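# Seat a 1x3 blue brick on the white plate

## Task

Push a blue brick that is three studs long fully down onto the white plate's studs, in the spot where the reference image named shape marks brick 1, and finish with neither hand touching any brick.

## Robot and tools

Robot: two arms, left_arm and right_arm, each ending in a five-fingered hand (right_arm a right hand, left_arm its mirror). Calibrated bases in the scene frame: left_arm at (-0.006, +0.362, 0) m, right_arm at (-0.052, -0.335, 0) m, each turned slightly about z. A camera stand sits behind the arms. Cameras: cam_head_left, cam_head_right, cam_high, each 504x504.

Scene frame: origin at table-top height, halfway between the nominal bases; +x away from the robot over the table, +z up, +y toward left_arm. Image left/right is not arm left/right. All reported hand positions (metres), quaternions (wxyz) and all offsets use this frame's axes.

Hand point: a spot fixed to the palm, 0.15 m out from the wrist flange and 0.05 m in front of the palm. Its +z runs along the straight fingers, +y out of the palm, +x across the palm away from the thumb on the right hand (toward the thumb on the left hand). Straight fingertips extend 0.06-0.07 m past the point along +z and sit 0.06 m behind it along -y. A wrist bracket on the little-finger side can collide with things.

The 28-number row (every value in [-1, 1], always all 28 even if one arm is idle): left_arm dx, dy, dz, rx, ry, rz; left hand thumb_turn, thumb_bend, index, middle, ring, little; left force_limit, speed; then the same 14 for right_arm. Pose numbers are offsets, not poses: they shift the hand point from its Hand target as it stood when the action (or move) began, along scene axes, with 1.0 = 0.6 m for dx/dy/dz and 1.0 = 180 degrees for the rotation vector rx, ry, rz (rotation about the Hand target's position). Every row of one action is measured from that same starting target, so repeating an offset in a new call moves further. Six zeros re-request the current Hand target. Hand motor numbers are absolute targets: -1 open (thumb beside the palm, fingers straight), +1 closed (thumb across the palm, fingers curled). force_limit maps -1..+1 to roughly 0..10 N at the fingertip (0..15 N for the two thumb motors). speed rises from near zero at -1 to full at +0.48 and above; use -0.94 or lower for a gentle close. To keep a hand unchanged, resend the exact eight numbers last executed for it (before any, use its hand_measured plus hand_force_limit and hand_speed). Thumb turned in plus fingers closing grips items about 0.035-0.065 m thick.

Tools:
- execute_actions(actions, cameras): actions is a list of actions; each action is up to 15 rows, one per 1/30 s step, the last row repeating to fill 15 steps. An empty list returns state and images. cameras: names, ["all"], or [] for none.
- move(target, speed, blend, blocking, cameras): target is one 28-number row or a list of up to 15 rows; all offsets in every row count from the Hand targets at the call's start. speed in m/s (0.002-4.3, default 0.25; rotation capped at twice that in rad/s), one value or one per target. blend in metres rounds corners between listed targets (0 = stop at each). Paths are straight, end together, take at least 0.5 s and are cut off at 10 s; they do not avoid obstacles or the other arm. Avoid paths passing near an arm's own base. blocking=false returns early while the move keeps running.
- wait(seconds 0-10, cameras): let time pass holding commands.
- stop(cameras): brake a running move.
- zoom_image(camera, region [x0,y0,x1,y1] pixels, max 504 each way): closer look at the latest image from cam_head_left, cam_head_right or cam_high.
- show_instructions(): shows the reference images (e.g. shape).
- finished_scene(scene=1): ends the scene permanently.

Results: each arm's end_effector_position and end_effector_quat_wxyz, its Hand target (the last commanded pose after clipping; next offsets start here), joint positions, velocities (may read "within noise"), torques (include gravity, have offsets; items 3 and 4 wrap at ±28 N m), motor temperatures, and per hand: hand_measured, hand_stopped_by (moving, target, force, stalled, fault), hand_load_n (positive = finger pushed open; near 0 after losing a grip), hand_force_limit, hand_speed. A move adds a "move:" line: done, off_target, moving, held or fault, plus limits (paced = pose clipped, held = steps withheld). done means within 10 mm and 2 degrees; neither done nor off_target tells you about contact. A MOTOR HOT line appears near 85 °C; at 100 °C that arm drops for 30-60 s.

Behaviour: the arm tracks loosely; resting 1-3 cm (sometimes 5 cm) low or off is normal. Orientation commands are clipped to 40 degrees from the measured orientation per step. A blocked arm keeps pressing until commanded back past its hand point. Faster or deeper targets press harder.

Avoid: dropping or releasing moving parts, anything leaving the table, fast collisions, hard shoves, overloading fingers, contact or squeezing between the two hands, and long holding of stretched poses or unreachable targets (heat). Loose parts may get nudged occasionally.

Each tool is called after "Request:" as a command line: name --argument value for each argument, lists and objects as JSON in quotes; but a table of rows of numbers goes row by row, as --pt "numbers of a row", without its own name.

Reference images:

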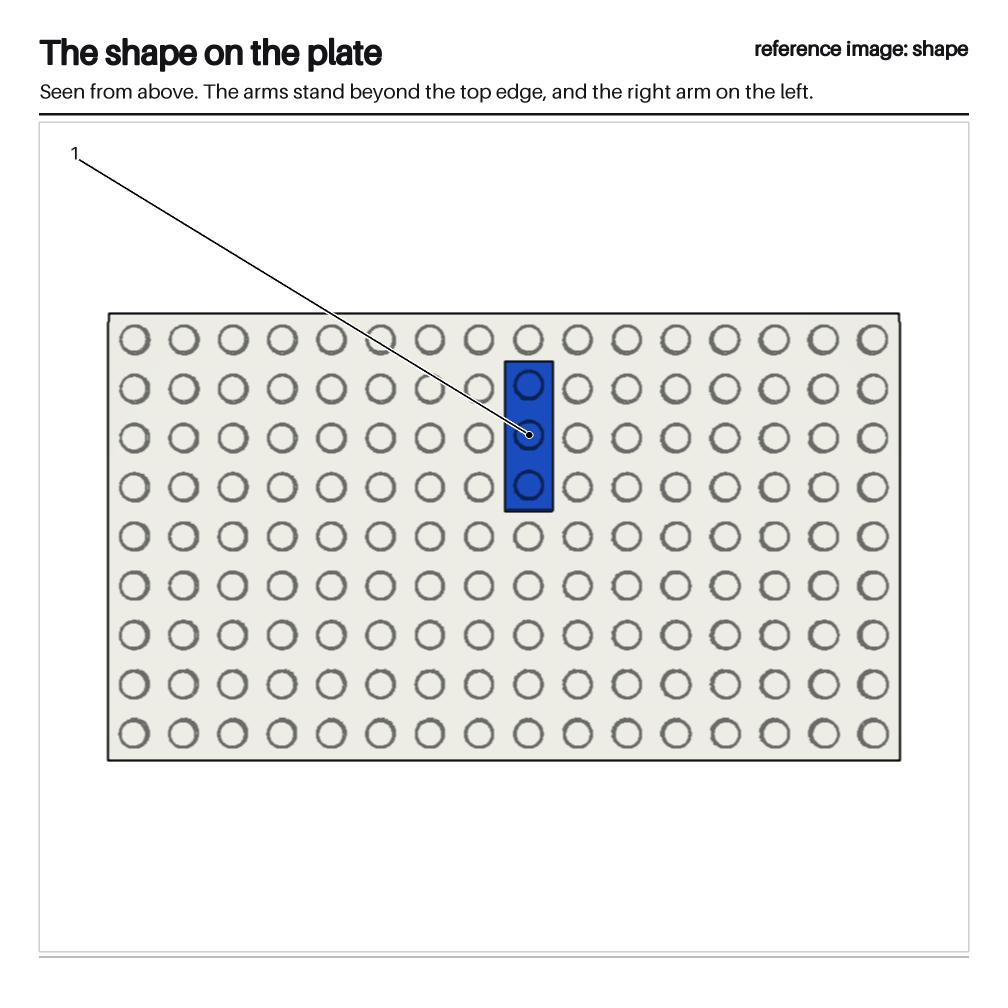

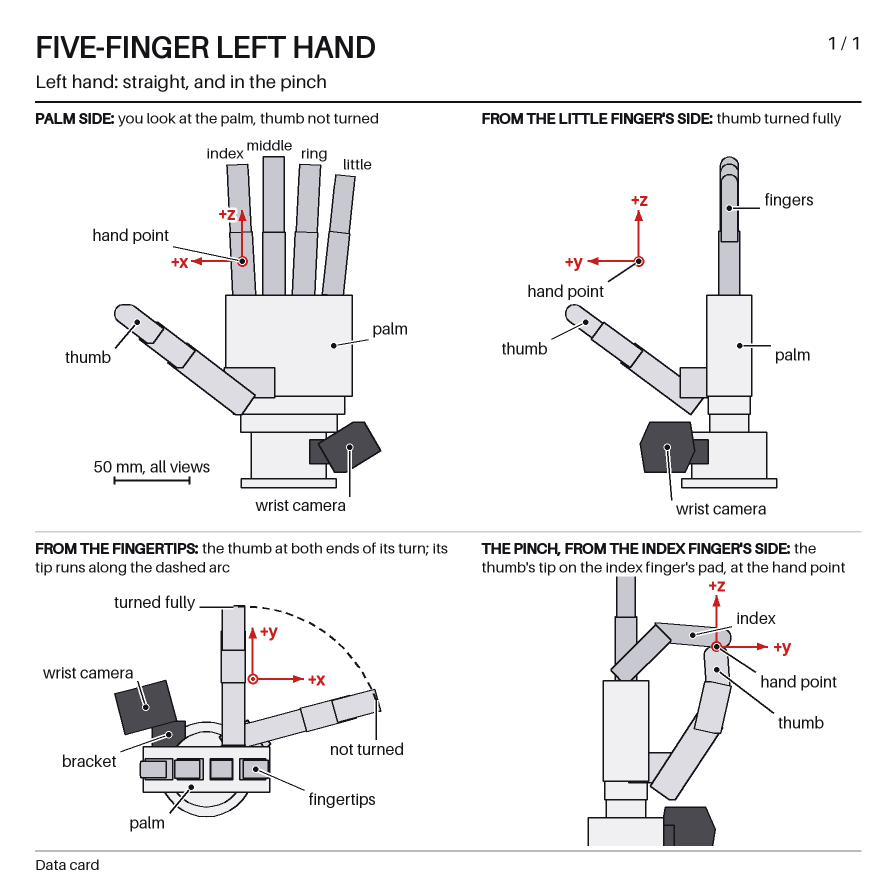

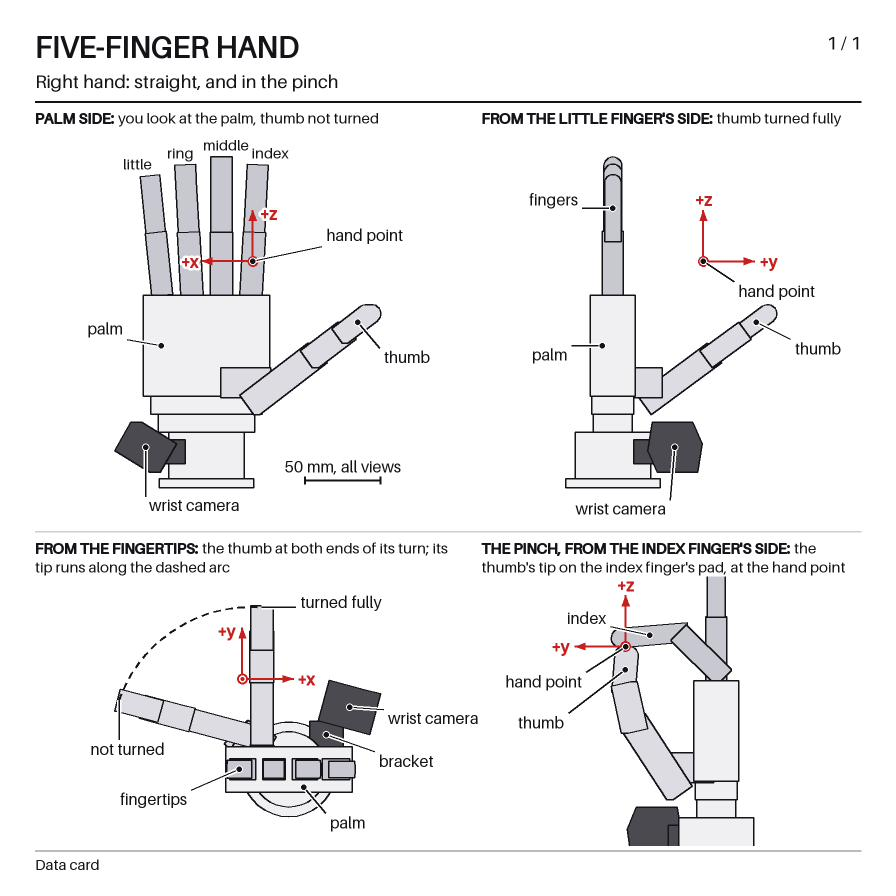

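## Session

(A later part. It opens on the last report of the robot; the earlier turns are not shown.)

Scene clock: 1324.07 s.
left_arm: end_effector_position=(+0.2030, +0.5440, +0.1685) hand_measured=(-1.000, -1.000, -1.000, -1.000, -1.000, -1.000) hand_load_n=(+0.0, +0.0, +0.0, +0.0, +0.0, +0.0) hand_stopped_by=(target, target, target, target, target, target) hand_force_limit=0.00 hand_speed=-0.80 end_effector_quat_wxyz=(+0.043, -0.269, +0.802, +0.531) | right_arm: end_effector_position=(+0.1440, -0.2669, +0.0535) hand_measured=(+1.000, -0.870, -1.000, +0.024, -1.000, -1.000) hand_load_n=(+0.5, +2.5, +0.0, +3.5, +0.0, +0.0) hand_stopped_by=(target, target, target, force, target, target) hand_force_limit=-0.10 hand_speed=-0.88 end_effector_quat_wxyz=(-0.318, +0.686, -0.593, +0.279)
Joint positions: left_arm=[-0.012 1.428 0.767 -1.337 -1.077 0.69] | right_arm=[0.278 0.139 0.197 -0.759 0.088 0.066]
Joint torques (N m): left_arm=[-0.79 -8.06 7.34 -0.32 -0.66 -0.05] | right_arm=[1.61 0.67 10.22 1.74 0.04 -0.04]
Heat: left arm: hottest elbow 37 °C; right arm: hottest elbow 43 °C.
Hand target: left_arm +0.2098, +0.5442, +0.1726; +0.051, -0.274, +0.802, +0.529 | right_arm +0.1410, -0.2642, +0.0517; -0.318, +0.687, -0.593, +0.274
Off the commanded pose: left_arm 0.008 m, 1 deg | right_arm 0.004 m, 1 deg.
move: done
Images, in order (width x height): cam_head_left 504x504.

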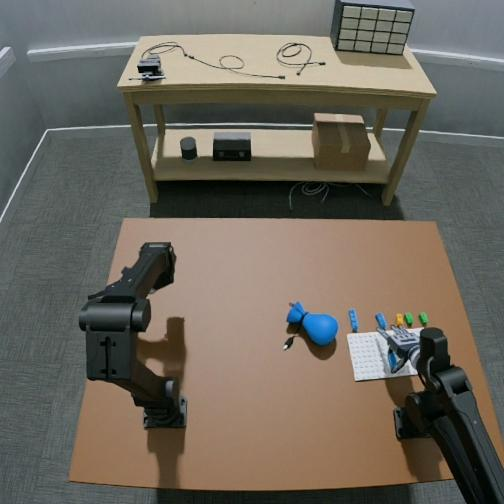

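Request:
move --target '[0,0,0,0,0,0,-1,-1,-1,-1,-1,-1,0.0,-0.8,0.001,-0.001,-0.0125,0,0,0,1,-0.87,-1,0.27,-1,-1,-0.1,-0.88]' --speed 0.04 --cameras '["cam_head_left", "cam_high", "cam_head_right"]'

Request:
zoom_image --camera "cam_head_left" --region '[376, 340, 412, 376]'

Request:
zoom_image --camera "cam_high" --region '[190, 150, 226, 186]'

Request:
zoom_image --camera "cam_head_right" --region '[385, 355, 421, 391]'

Scene clock: 1335.47 s.
left_arm: end_effector_position=(+0.2030, +0.5440, +0.1685) hand_measured=(-1.000, -1.000, -1.000, -1.000, -1.000, -1.000) hand_load_n=(+0.0, +0.0, -0.5, +0.0, +0.0, +0.0) hand_stopped_by=(target, target, target, target, target, target) hand_force_limit=0.00 hand_speed=-0.80 end_effector_quat_wxyz=(+0.043, -0.269, +0.802, +0.531) | right_arm: end_effector_position=(+0.1437, -0.2668, +0.0522) hand_measured=(+1.000, -0.870, -1.000, +0.024, -1.000, -1.000) hand_load_n=(+1.0, +3.0, +0.0, +2.5, +0.0, +0.0) hand_stopped_by=(target, target, target, force, target, target) hand_force_limit=-0.10 hand_speed=-0.88 end_effector_quat_wxyz=(-0.319, +0.685, -0.593, +0.279)
Joint positions: left_arm=[-0.012 1.428 0.767 -1.337 -1.077 0.69] | right_arm=[0.278 0.133 0.192 -0.759 0.087 0.067]
Joint torques (N m): left_arm=[-0.79 -8.06 7.32 -0.32 -0.66 -0.05] | right_arm=[0.85 1.03 8.94 2.52 -0.15 -0.06]
Heat: left arm: hottest elbow 37 °C; right arm: hottest elbow 43 °C.
Hand target: left_arm +0.2098, +0.5442, +0.1726; +0.051, -0.274, +0.802, +0.529 | right_arm +0.1416, -0.2648, +0.0443; -0.318, +0.687, -0.593, +0.274
Off the commanded pose: left_arm 0.008 m, 1 deg | right_arm 0.009 m, 1 deg.
move: done

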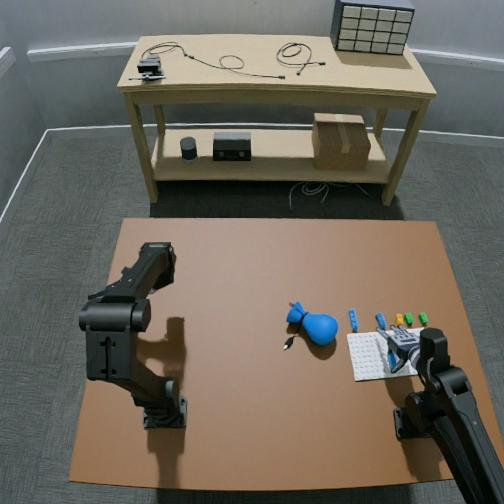

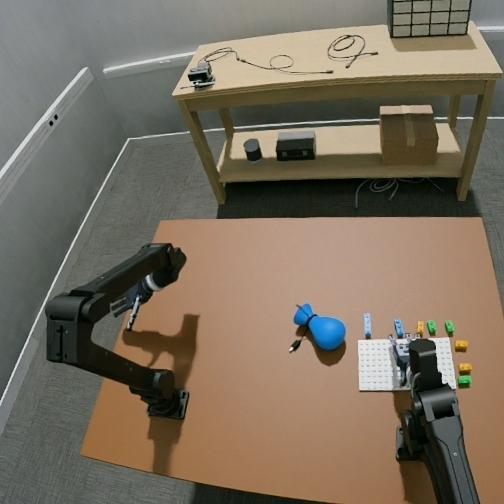

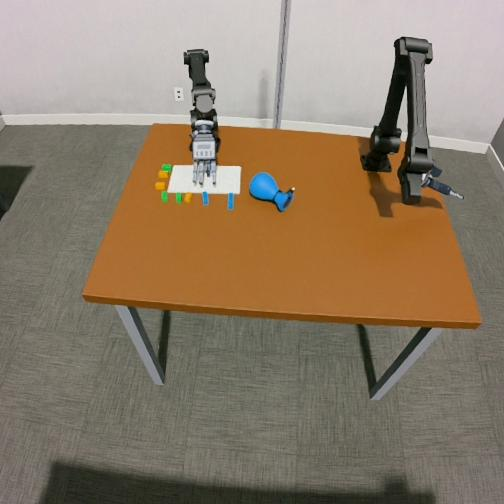

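Scaled by 14.000.

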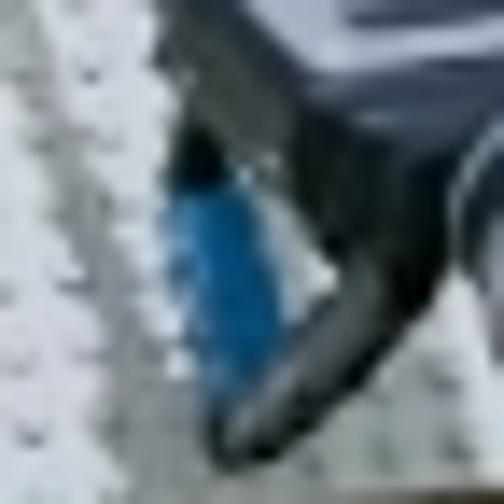

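Scaled by 14.000.

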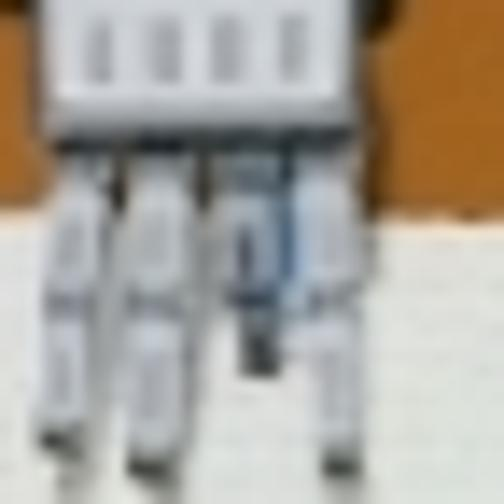

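Scaled by 14.000.

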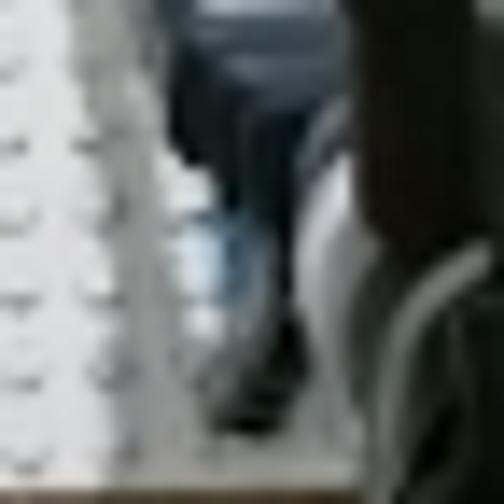

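Request:
move --target '[0,0,0,0,0,0,-1,-1,-1,-1,-1,-1,0.0,-0.8,-0.006,0.0,-0.005,0,0,0,1,-0.87,-1,0.27,-1,-1,-0.1,-0.88]' --speed 0.04 --cameras '["cam_head_left"]'

Request:
zoom_image --camera "cam_head_left" --region '[376, 340, 412, 376]'

Scene clock: 1341.40 s.
left_arm: end_effector_position=(+0.2030, +0.5440, +0.1685) hand_measured=(-1.000, -1.000, -1.000, -1.000, -1.000, -1.000) hand_load_n=(+0.0, +0.0, +0.0, +0.0, +0.0, +0.0) hand_stopped_by=(target, target, target, target, target, target) hand_force_limit=0.00 hand_speed=-0.80 end_effector_quat_wxyz=(+0.043, -0.269, +0.802, +0.531) | right_arm: end_effector_position=(+0.1437, -0.2664, +0.0512) hand_measured=(+1.000, -0.870, -1.000, +0.024, -1.000, -1.000) hand_load_n=(+1.5, +2.5, +0.0, +2.5, +0.0, +0.0) hand_stopped_by=(target, target, target, force, target, target) hand_force_limit=-0.10 hand_speed=-0.88 end_effector_quat_wxyz=(-0.325, +0.681, -0.592, +0.283)
Joint positions: left_arm=[-0.012 1.428 0.767 -1.337 -1.077 0.69] | right_arm=[0.28 0.107 0.182 -0.759 0.089 0.071]
Joint torques (N m): left_arm=[-0.79 -8 7.34 -0.32 -0.66 -0.05] | right_arm=[2.02 1.03 9.05 1.78 0.05 -0.03]
Heat: left arm: hottest elbow 37 °C; right arm: hottest elbow 42 °C.
Hand target: left_arm +0.2098, +0.5442, +0.1726; +0.051, -0.274, +0.802, +0.529 | right_arm +0.1380, -0.2648, +0.0412; -0.318, +0.687, -0.593, +0.274
Off the commanded pose: left_arm 0.008 m, 1 deg | right_arm 0.012 m, 1 deg.
move: off_target (right_arm)
Images, in order (width x height): cam_head_left 504x504.

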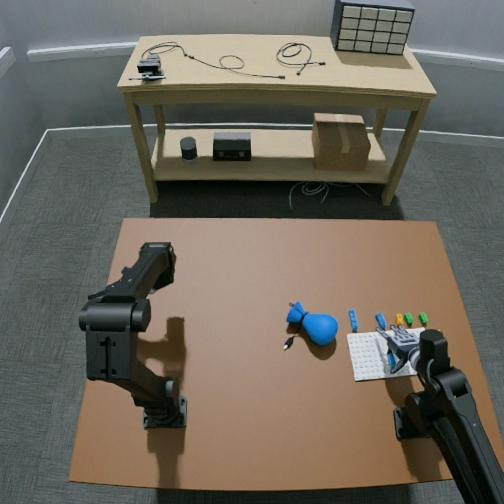

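Scaled by 14.000.

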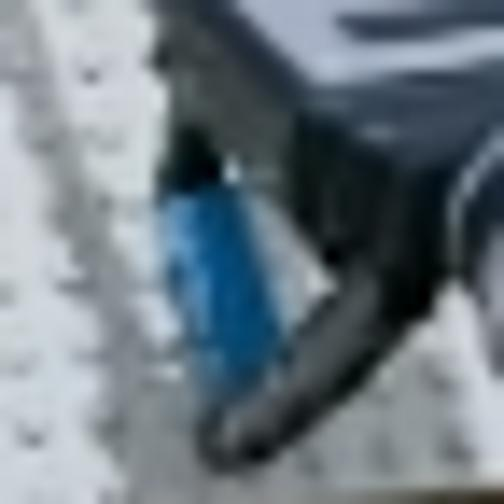

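Request:
move --pt "0 0 0 0 0 0 -1 -1 -1 -1 -1 -1 0.0 -0.8 0.0 0.0 0.015 0 0 0 1 -0.87 -1 0.024 -1 -1 -0.1 -0.88" --pt "0 0 0 0 0 0 -1 -1 -1 -1 -1 -1 0.0 -0.8 0.0 0.0 0.015 0 0 0 1 -1 -1 -0.3 -1 -1 -0.1 -0.85" --speed 0.04 --cameras '["cam_head_left", "cam_high", "cam_head_right"]'

Request:
zoom_image --camera "cam_head_left" --region '[376, 340, 412, 376]'

Request:
zoom_image --camera "cam_high" --region '[190, 150, 226, 186]'

Scene clock: 1348.53 s.
left_arm: end_effector_position=(+0.2030, +0.5440, +0.1685) hand_measured=(-1.000, -1.000, -1.000, -1.000, -1.000, -1.000) hand_load_n=(+0.0, +0.0, +0.0, +0.0, +0.0, +0.0) hand_stopped_by=(target, target, target, target, target, target) hand_force_limit=0.00 hand_speed=-0.80 end_effector_quat_wxyz=(+0.043, -0.269, +0.802, +0.531) | right_arm: end_effector_position=(+0.1386, -0.2675, +0.0488) hand_measured=(+1.000, -1.000, -1.000, -0.220, -1.000, -1.000) hand_load_n=(+0.0, +0.0, +0.0, -13.0, +0.0, +0.0) hand_stopped_by=(target, target, target, moving, target, target) hand_force_limit=-0.10 hand_speed=-0.85 end_effector_quat_wxyz=(-0.317, +0.685, -0.594, +0.277)
Joint positions: left_arm=[-0.012 1.428 0.767 -1.337 -1.077 0.69] | right_arm=[0.283 0.104 0.185 -0.787 0.091 0.073]
Joint torques (N m): left_arm=[-0.79 -8.06 7.34 -0.32 -0.66 -0.05] | right_arm=[1.67 1.61 10.85 2.32 -0.01 -0.07]
Heat: left arm: hottest elbow 37 °C; right arm: hottest elbow 42 °C.
Hand target: left_arm +0.2098, +0.5442, +0.1726; +0.051, -0.274, +0.802, +0.529 | right_arm +0.1380, -0.2648, +0.0502; -0.318, +0.687, -0.593, +0.274
Off the commanded pose: left_arm 0.008 m, 1 deg | right_arm 0.003 m, 0 deg.
move: done

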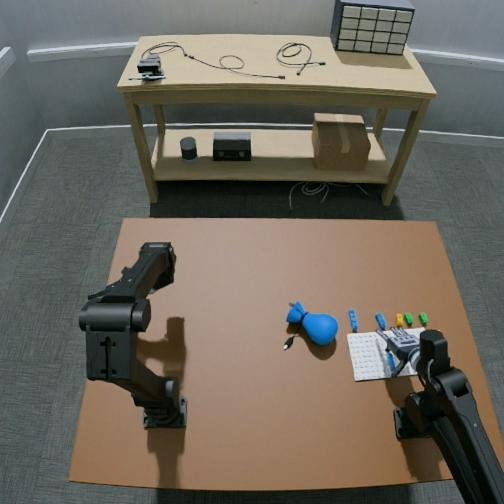

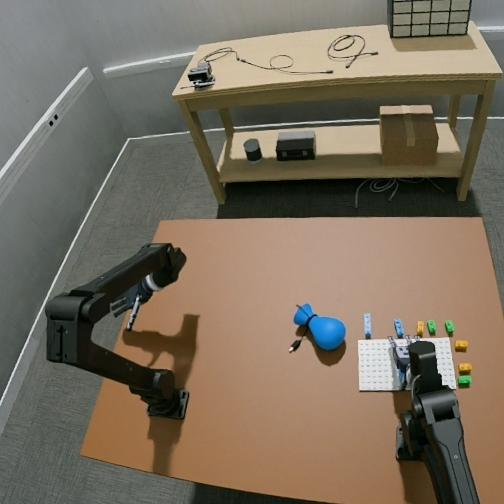

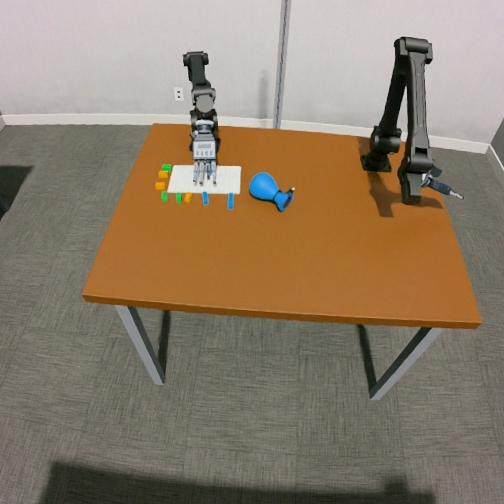

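Scaled by 14.000.

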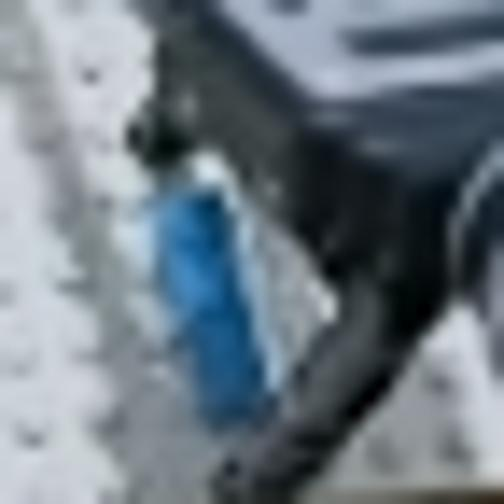

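Scaled by 14.000.

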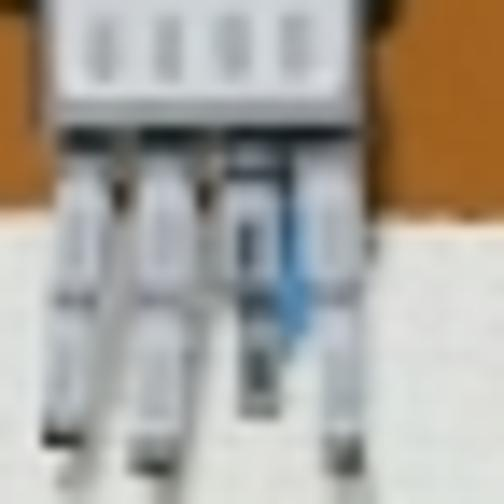

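Request:
move --pt "0 0 0 0 0 0 -1 -1 -1 -1 -1 -1 0.0 -0.8 0.0 0.0 0.0 0 0 0 1 -1 -1 -0.17 -1 -1 0.2 -0.7" --pt "0 0 0 0 0 0 -1 -1 -1 -1 -1 -1 0.0 -0.8 0.0 0.0 0.12 0 0 0 1 -1 -1 -0.17 -1 -1 0.2 -0.7" --speed 0.08 --cameras '["cam_head_left", "cam_high", "cam_head_right"]'

Request:
zoom_image --camera "cam_head_left" --region '[376, 346, 412, 382]'

Request:
zoom_image --camera "cam_high" --region '[190, 155, 226, 191]'

Request:
zoom_image --camera "cam_head_right" --region '[385, 355, 421, 391]'

Scene clock: 1356.10 s.
left_arm: end_effector_position=(+0.2030, +0.5440, +0.1685) hand_measured=(-1.000, -1.000, -1.000, -1.000, -1.000, -1.000) hand_load_n=(+0.0, +0.0, +0.0, +0.0, +0.0, +0.0) hand_stopped_by=(target, target, target, target, target, target) hand_force_limit=0.00 hand_speed=-0.80 end_effector_quat_wxyz=(+0.043, -0.269, +0.802, +0.531) | right_arm: end_effector_position=(+0.1311, -0.2695, +0.0882) hand_measured=(+1.000, -1.000, -1.000, -0.170, -1.000, -1.000) hand_load_n=(+0.0, +0.0, +0.0, +0.0, +0.0, +0.0) hand_stopped_by=(target, target, target, target, target, target) hand_force_limit=0.20 hand_speed=-0.70 end_effector_quat_wxyz=(-0.296, +0.694, -0.601, +0.263)
Joint positions: left_arm=[-0.012 1.428 0.767 -1.337 -1.077 0.69] | right_arm=[0.283 0.166 0.315 -0.909 0.091 0.073]
Joint torques (N m): left_arm=[-0.79 -8 7.34 -0.34 -0.66 -0.05] | right_arm=[1.61 1.2 16.14 1.73 -0.09 -0.09]
Heat: left arm: hottest elbow 37 °C; right arm: hottest elbow 43 °C.
Hand target: left_arm +0.2098, +0.5442, +0.1726; +0.051, -0.274, +0.802, +0.529 | right_arm +0.1379, -0.2648, +0.1222; -0.318, +0.687, -0.593, +0.274
Off the commanded pose: left_arm 0.008 m, 1 deg | right_arm 0.035 m, 3 deg.
move: off_target (right_arm)

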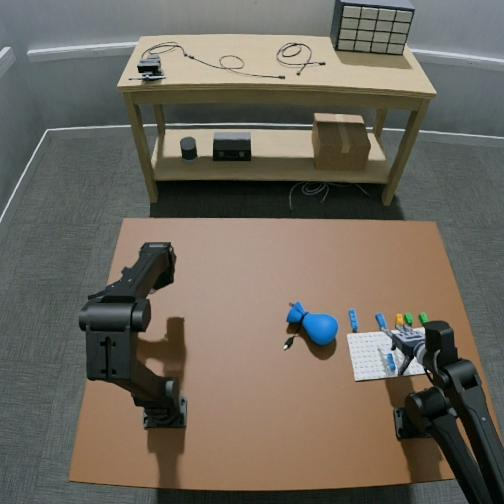

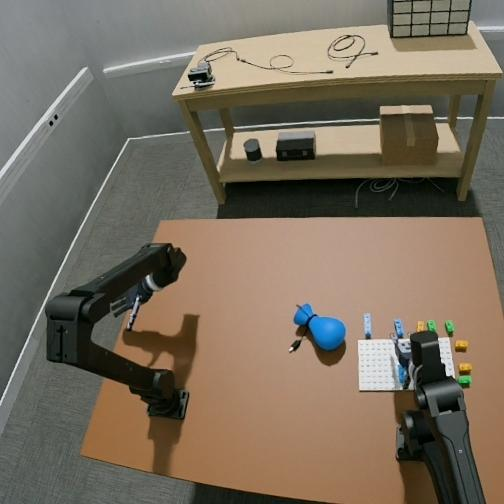

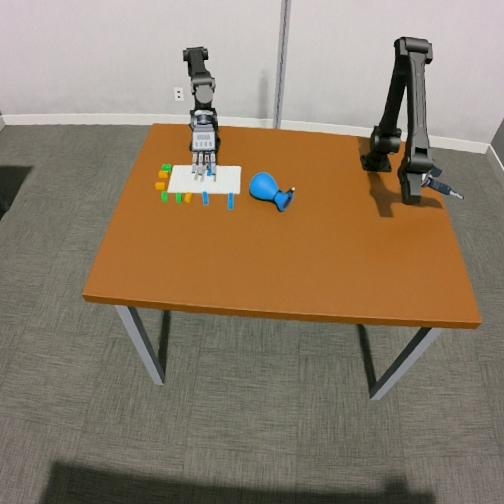

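Scaled by 14.000.

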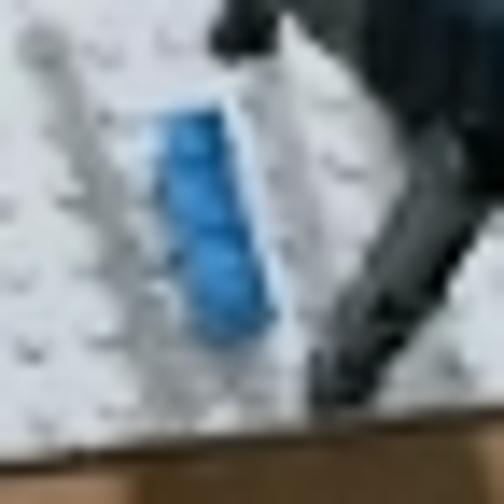

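Scaled by 14.000.

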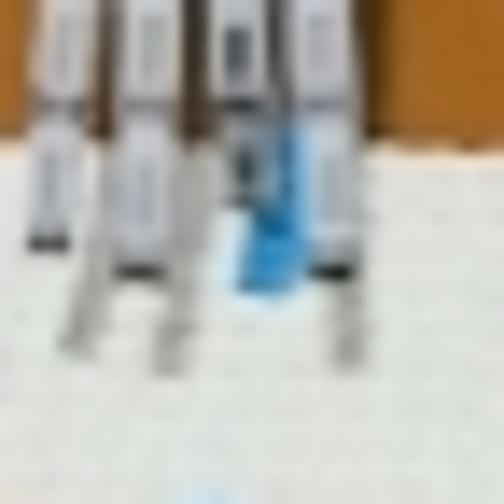

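Scaled by 14.000.

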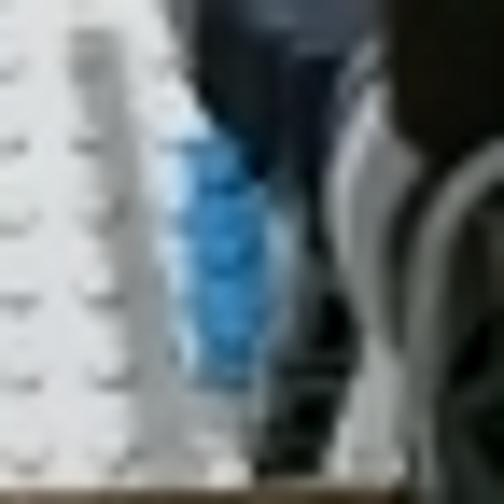

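Request:
zoom_image --camera "cam_head_left" --region '[380, 348, 404, 378]'

Request:
zoom_image --camera "cam_head_right" --region '[390, 362, 416, 392]'

Request:
zoom_image --camera "cam_high" --region '[197, 160, 221, 184]'

Scaled by 16.800.

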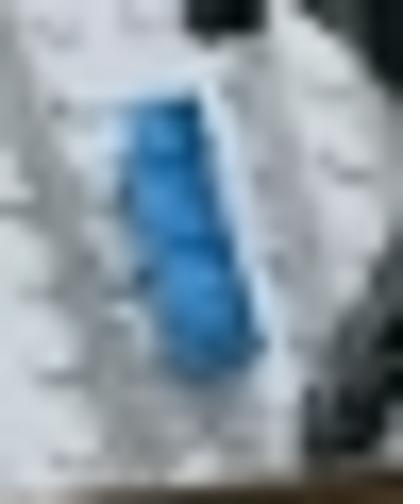

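Scaled by 16.800.

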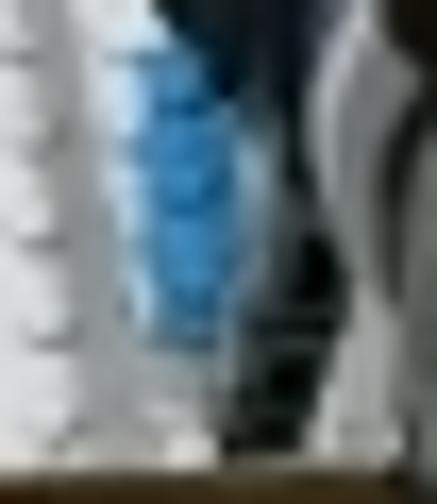

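Scaled by 21.000.

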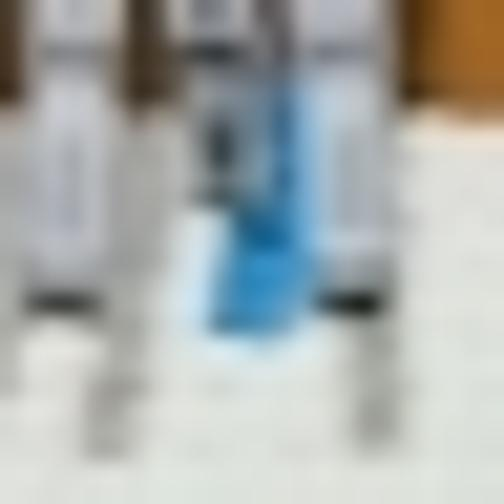

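Request:
zoom_image --camera "cam_head_right" --region '[352, 335, 412, 395]'

Request:
zoom_image --camera "cam_head_left" --region '[342, 325, 402, 385]'

Scaled by 8.400.

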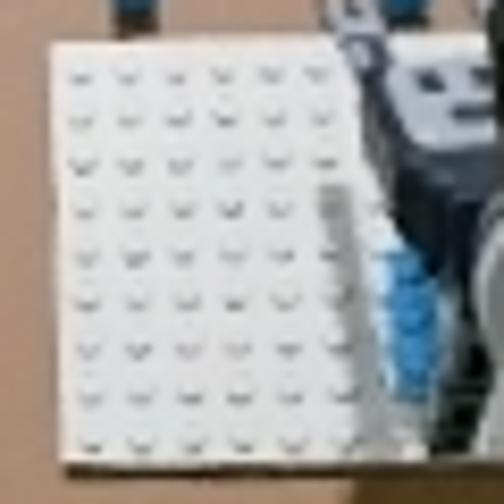

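Scaled by 8.400.

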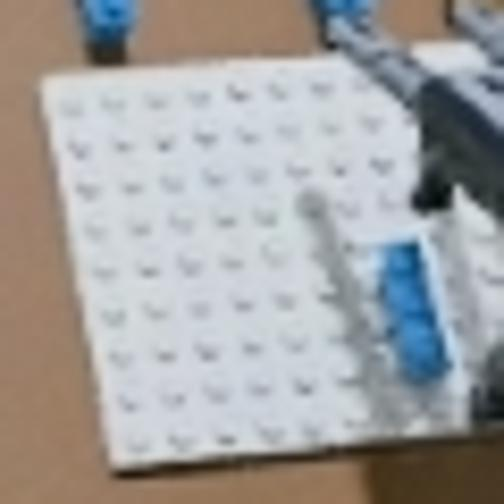

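Request:
move --target '[0,0,0,0,0,0,-1,-1,-1,-1,-1,-1,0.0,-0.8,0.1,-0.2,0.15,0,0,0,1,-1,-1,-0.17,-1,-1,0.2,-0.7]' --speed 0.2 --cameras '["cam_head_left", "cam_high", "cam_head_right"]'

Request:
zoom_image --camera "cam_head_left" --region '[374, 340, 410, 376]'

Request:
zoom_image --camera "cam_high" --region '[165, 155, 245, 205]'

Request:
zoom_image --camera "cam_head_right" --region '[385, 355, 421, 391]'

Scene clock: 1449.50 s.
left_arm: end_effector_position=(+0.2030, +0.5440, +0.1685) hand_measured=(-1.000, -1.000, -1.000, -1.000, -1.000, -1.000) hand_load_n=(+0.0, +0.0, +0.0, +0.0, +0.0, +0.0) hand_stopped_by=(target, target, target, target, target, target) hand_force_limit=0.00 hand_speed=-0.80 end_effector_quat_wxyz=(+0.043, -0.269, +0.802, +0.531) | right_arm: end_effector_position=(+0.1880, -0.3737, +0.1814) hand_measured=(+1.000, -1.000, -1.000, -0.170, -1.000, -1.000) hand_load_n=(+0.0, +0.0, -0.5, +0.0, +0.0, +0.0) hand_stopped_by=(target, target, target, target, target, target) hand_force_limit=0.20 hand_speed=-0.70 end_effector_quat_wxyz=(-0.316, +0.689, -0.604, +0.247)
Joint positions: left_arm=[-0.012 1.428 0.767 -1.337 -1.077 0.69] | right_arm=[-0.536 0.586 0.632 -0.946 -0.525 -0.506]
Joint torques (N m): left_arm=[-0.79 -8.06 7.34 -0.32 -0.66 -0.05] | right_arm=[-0.67 -1.32 16.16 1.47 -0.63 -0.31]
Motor temperatures (°C): left_arm=[29 30 38 28 29 27] | right_arm=[27 31 52 28 29 27]
Heat: left arm: hottest elbow 38 °C; right arm: hottest elbow 52 °C.
Hand target: left_arm +0.2098, +0.5442, +0.1726; +0.051, -0.274, +0.802, +0.529 | right_arm +0.1979, -0.3848, +0.2122; -0.318, +0.687, -0.593, +0.274
Off the commanded pose: left_arm 0.008 m, 1 deg | right_arm 0.034 m, 3 deg.
move: off_target (right_arm)

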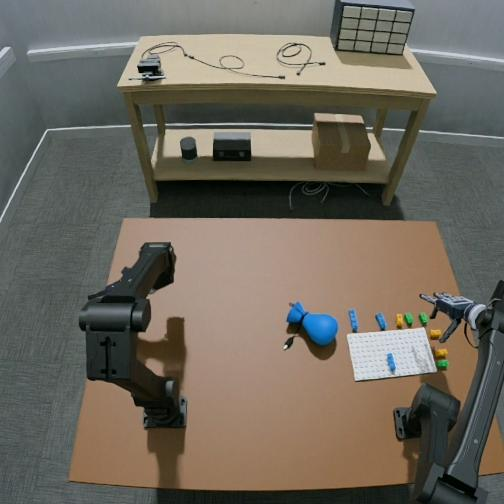

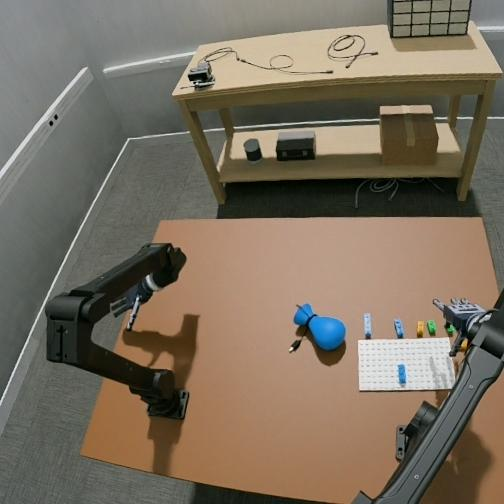

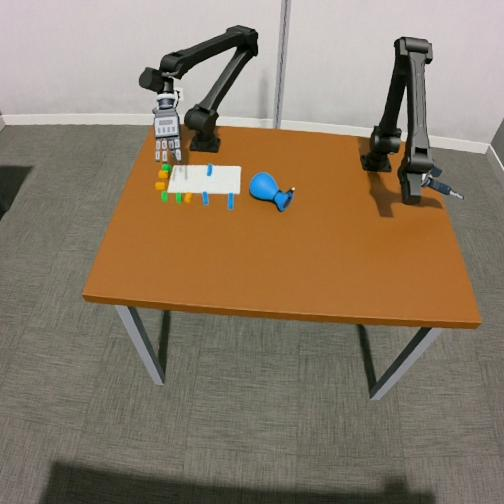

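Scaled by 14.000.

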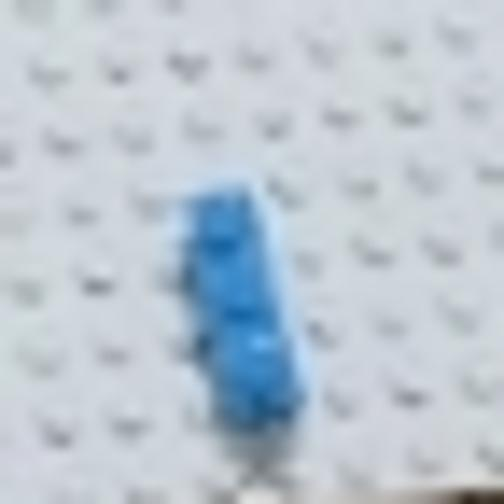

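Scaled by 6.300.

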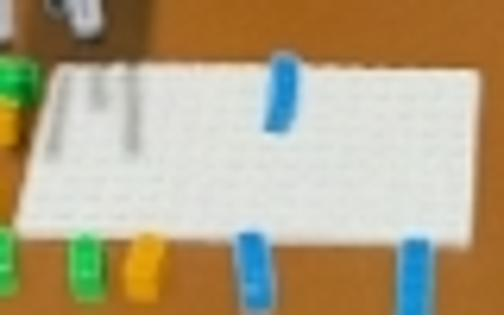

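Scaled by 14.000.

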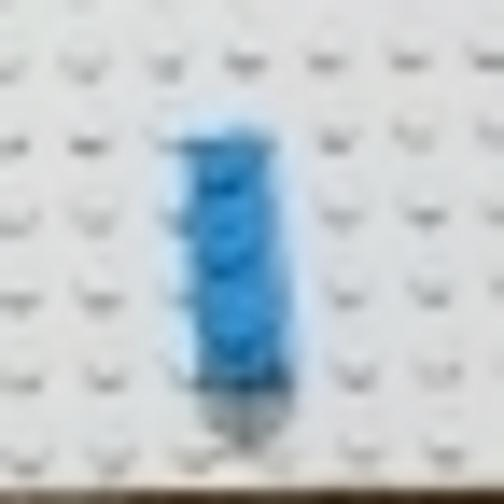

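Request:
move --target '[0,0,0,0,0,0,-1,-1,-1,-1,-1,-1,0.0,-0.8,-0.239,0.1825,-0.1037,-0.0292,0.2079,0,1,-1,-1,-1,-1,-1,0.2,-0.5]' --speed 0.2 --cameras '["cam_head_left", "cam_high", "cam_head_right"]'

Request:
zoom_image --camera "cam_head_left" --region '[366, 316, 430, 380]'

Request:
zoom_image --camera "cam_high" --region '[180, 130, 240, 190]'

Request:
zoom_image --camera "cam_head_right" --region '[366, 326, 430, 390]'

Scene clock: 1535.80 s.
left_arm: end_effector_position=(+0.2030, +0.5440, +0.1685) hand_measured=(-1.000, -1.000, -1.000, -1.000, -1.000, -1.000) hand_load_n=(+0.0, +0.0, +0.0, +0.0, +0.0, +0.0) hand_stopped_by=(target, target, target, target, target, target) hand_force_limit=0.00 hand_speed=-0.80 end_effector_quat_wxyz=(+0.043, -0.269, +0.802, +0.531) | right_arm: end_effector_position=(+0.0520, -0.2779, +0.1424) hand_measured=(+1.000, -1.000, -1.000, -1.000, -1.000, -1.000) hand_load_n=(+0.0, +0.0, +0.0, +0.0, +0.0, +0.0) hand_stopped_by=(target, target, target, target, target, target) hand_force_limit=0.20 hand_speed=-0.50 end_effector_quat_wxyz=(-0.078, +0.752, -0.651, +0.064)
Joint positions: left_arm=[-0.012 1.428 0.767 -1.337 -1.077 0.69] | right_arm=[0.247 0.555 0.632 -1.445 0.011 0.077]
Joint torques (N m): left_arm=[-0.79 -8.06 7.32 -0.34 -0.66 -0.05] | right_arm=[1.67 0.56 11.36 0.64 0 0.02]
Heat: left arm: hottest elbow 38 °C; right arm: hottest elbow 49 °C.
Hand target: left_arm +0.2098, +0.5442, +0.1726; +0.051, -0.274, +0.802, +0.529 | right_arm +0.0545, -0.2753, +0.1499; -0.080, +0.752, -0.651, +0.065
Off the commanded pose: left_arm 0.008 m, 1 deg | right_arm 0.008 m, 0 deg.
move: done

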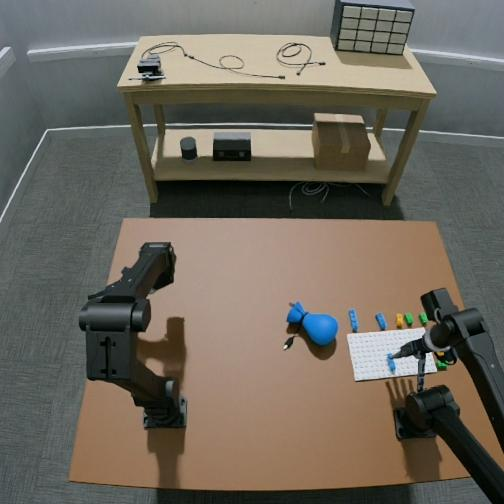

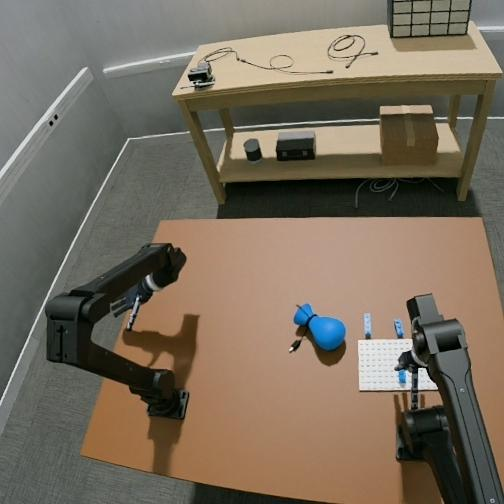

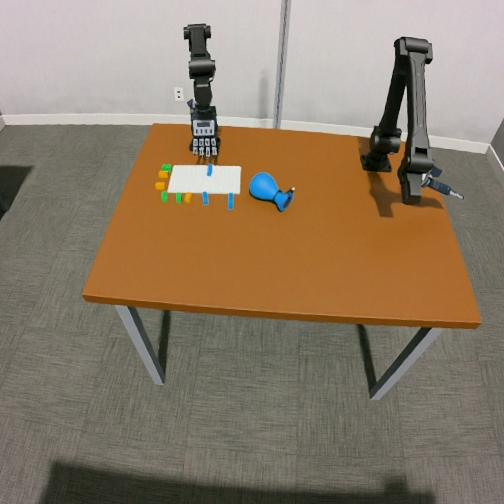

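Scaled by 7.875.

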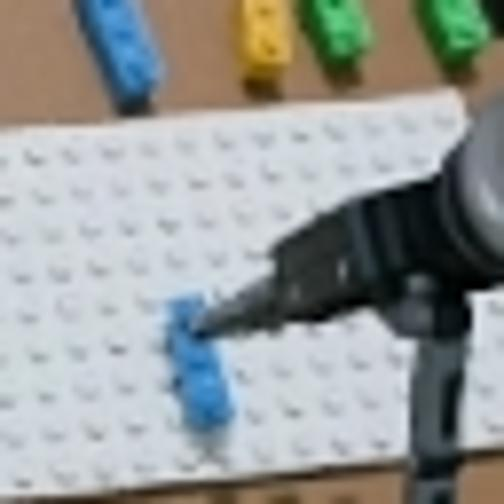

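Scaled by 8.400.

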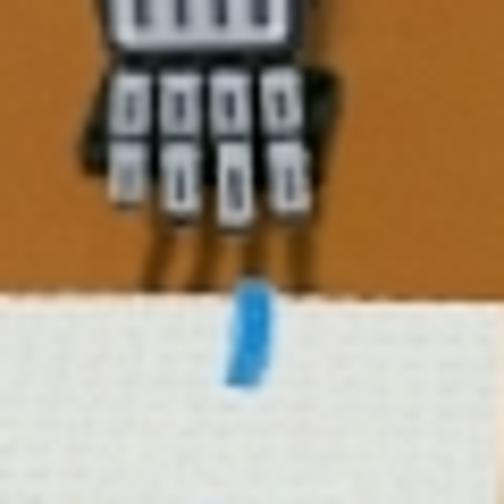

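Scaled by 7.875.

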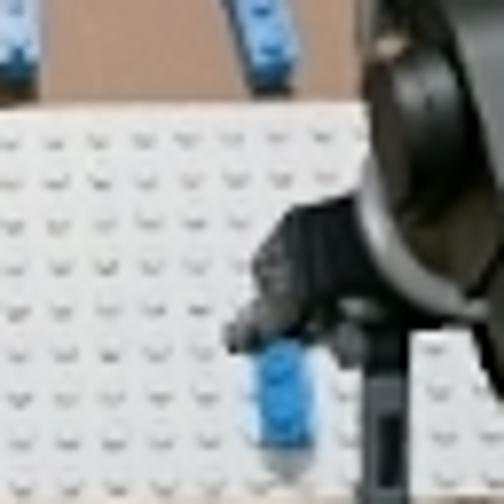

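Request:
move --target '[0,0,0,0,0,0,-1,-1,-1,-1,-1,-1,0.0,-0.8,0.0108,0.0073,-0.0592,0,0,0,1,-1,-1,-1,-1,-1,0.2,-0.5]' --speed 0.1 --cameras '["cam_head_left", "cam_high", "cam_head_right"]'

Request:
zoom_image --camera "cam_head_left" --region '[374, 338, 414, 378]'

Request:
zoom_image --camera "cam_high" --region '[190, 145, 226, 181]'

Request:
zoom_image --camera "cam_head_right" --region '[380, 350, 420, 390]'

Scene clock: 1551.10 s.
left_arm: end_effector_position=(+0.2030, +0.5440, +0.1685) hand_measured=(-1.000, -1.000, -1.000, -1.000, -1.000, -1.000) hand_load_n=(+0.0, +0.0, +0.0, +0.0, +0.0, +0.0) hand_stopped_by=(target, target, target, target, target, target) hand_force_limit=0.00 hand_speed=-0.80 end_effector_quat_wxyz=(+0.043, -0.269, +0.802, +0.531) | right_arm: end_effector_position=(+0.0582, -0.2737, +0.1159) hand_measured=(+1.000, -1.000, -1.000, -1.000, -1.000, -1.000) hand_load_n=(+0.0, +0.0, +0.0, +0.0, +0.0, -0.5) hand_stopped_by=(target, target, target, target, target, target) hand_force_limit=0.20 hand_speed=-0.50 end_effector_quat_wxyz=(-0.078, +0.752, -0.651, +0.064)
Joint positions: left_arm=[-0.012 1.428 0.767 -1.337 -1.077 0.69] | right_arm=[0.267 0.577 0.568 -1.36 0.015 0.097]
Joint torques (N m): left_arm=[-0.79 -8 7.34 -0.32 -0.66 -0.05] | right_arm=[1.9 -0.38 9.33 1.66 -0.01 -0.01]
Heat: left arm: hottest elbow 38 °C; right arm: hottest elbow 48 °C.
Hand target: left_arm +0.2098, +0.5442, +0.1726; +0.051, -0.274, +0.802, +0.529 | right_arm +0.0610, -0.2709, +0.1145; -0.080, +0.752, -0.651, +0.065
Off the commanded pose: left_arm 0.008 m, 1 deg | right_arm 0.004 m, 0 deg.
move: done

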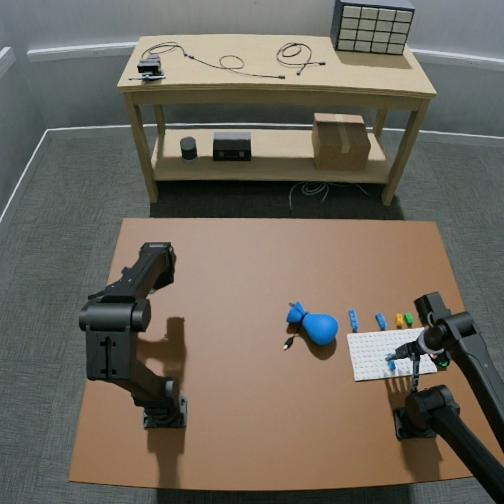

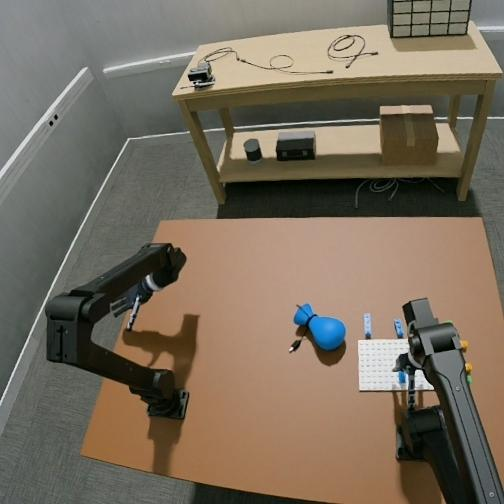

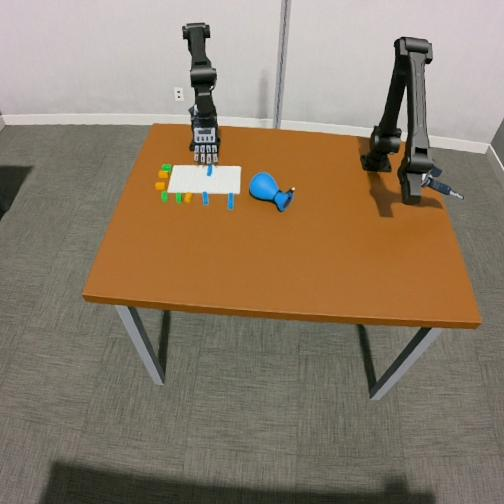

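Scaled by 12.600.

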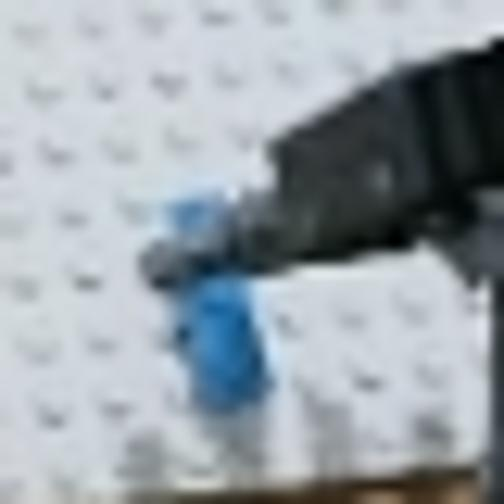

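Scaled by 14.000.

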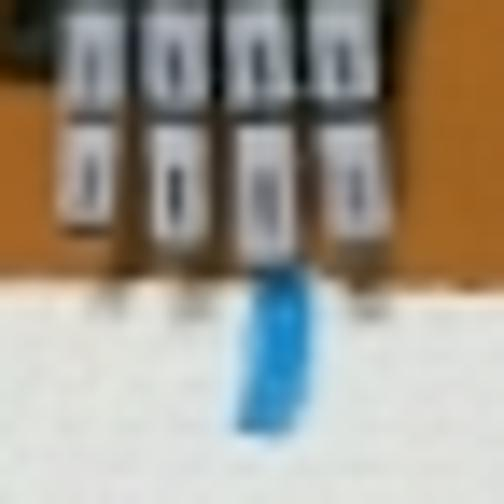

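Scaled by 12.600.

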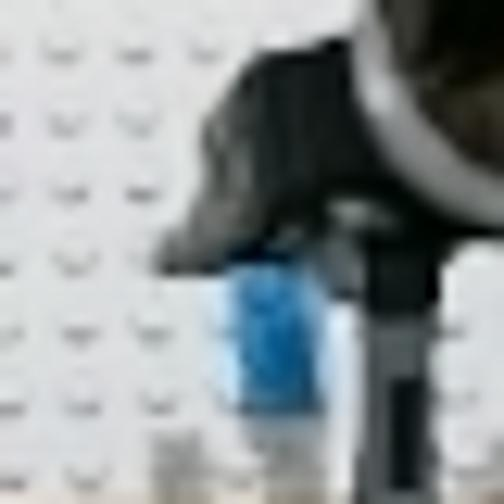

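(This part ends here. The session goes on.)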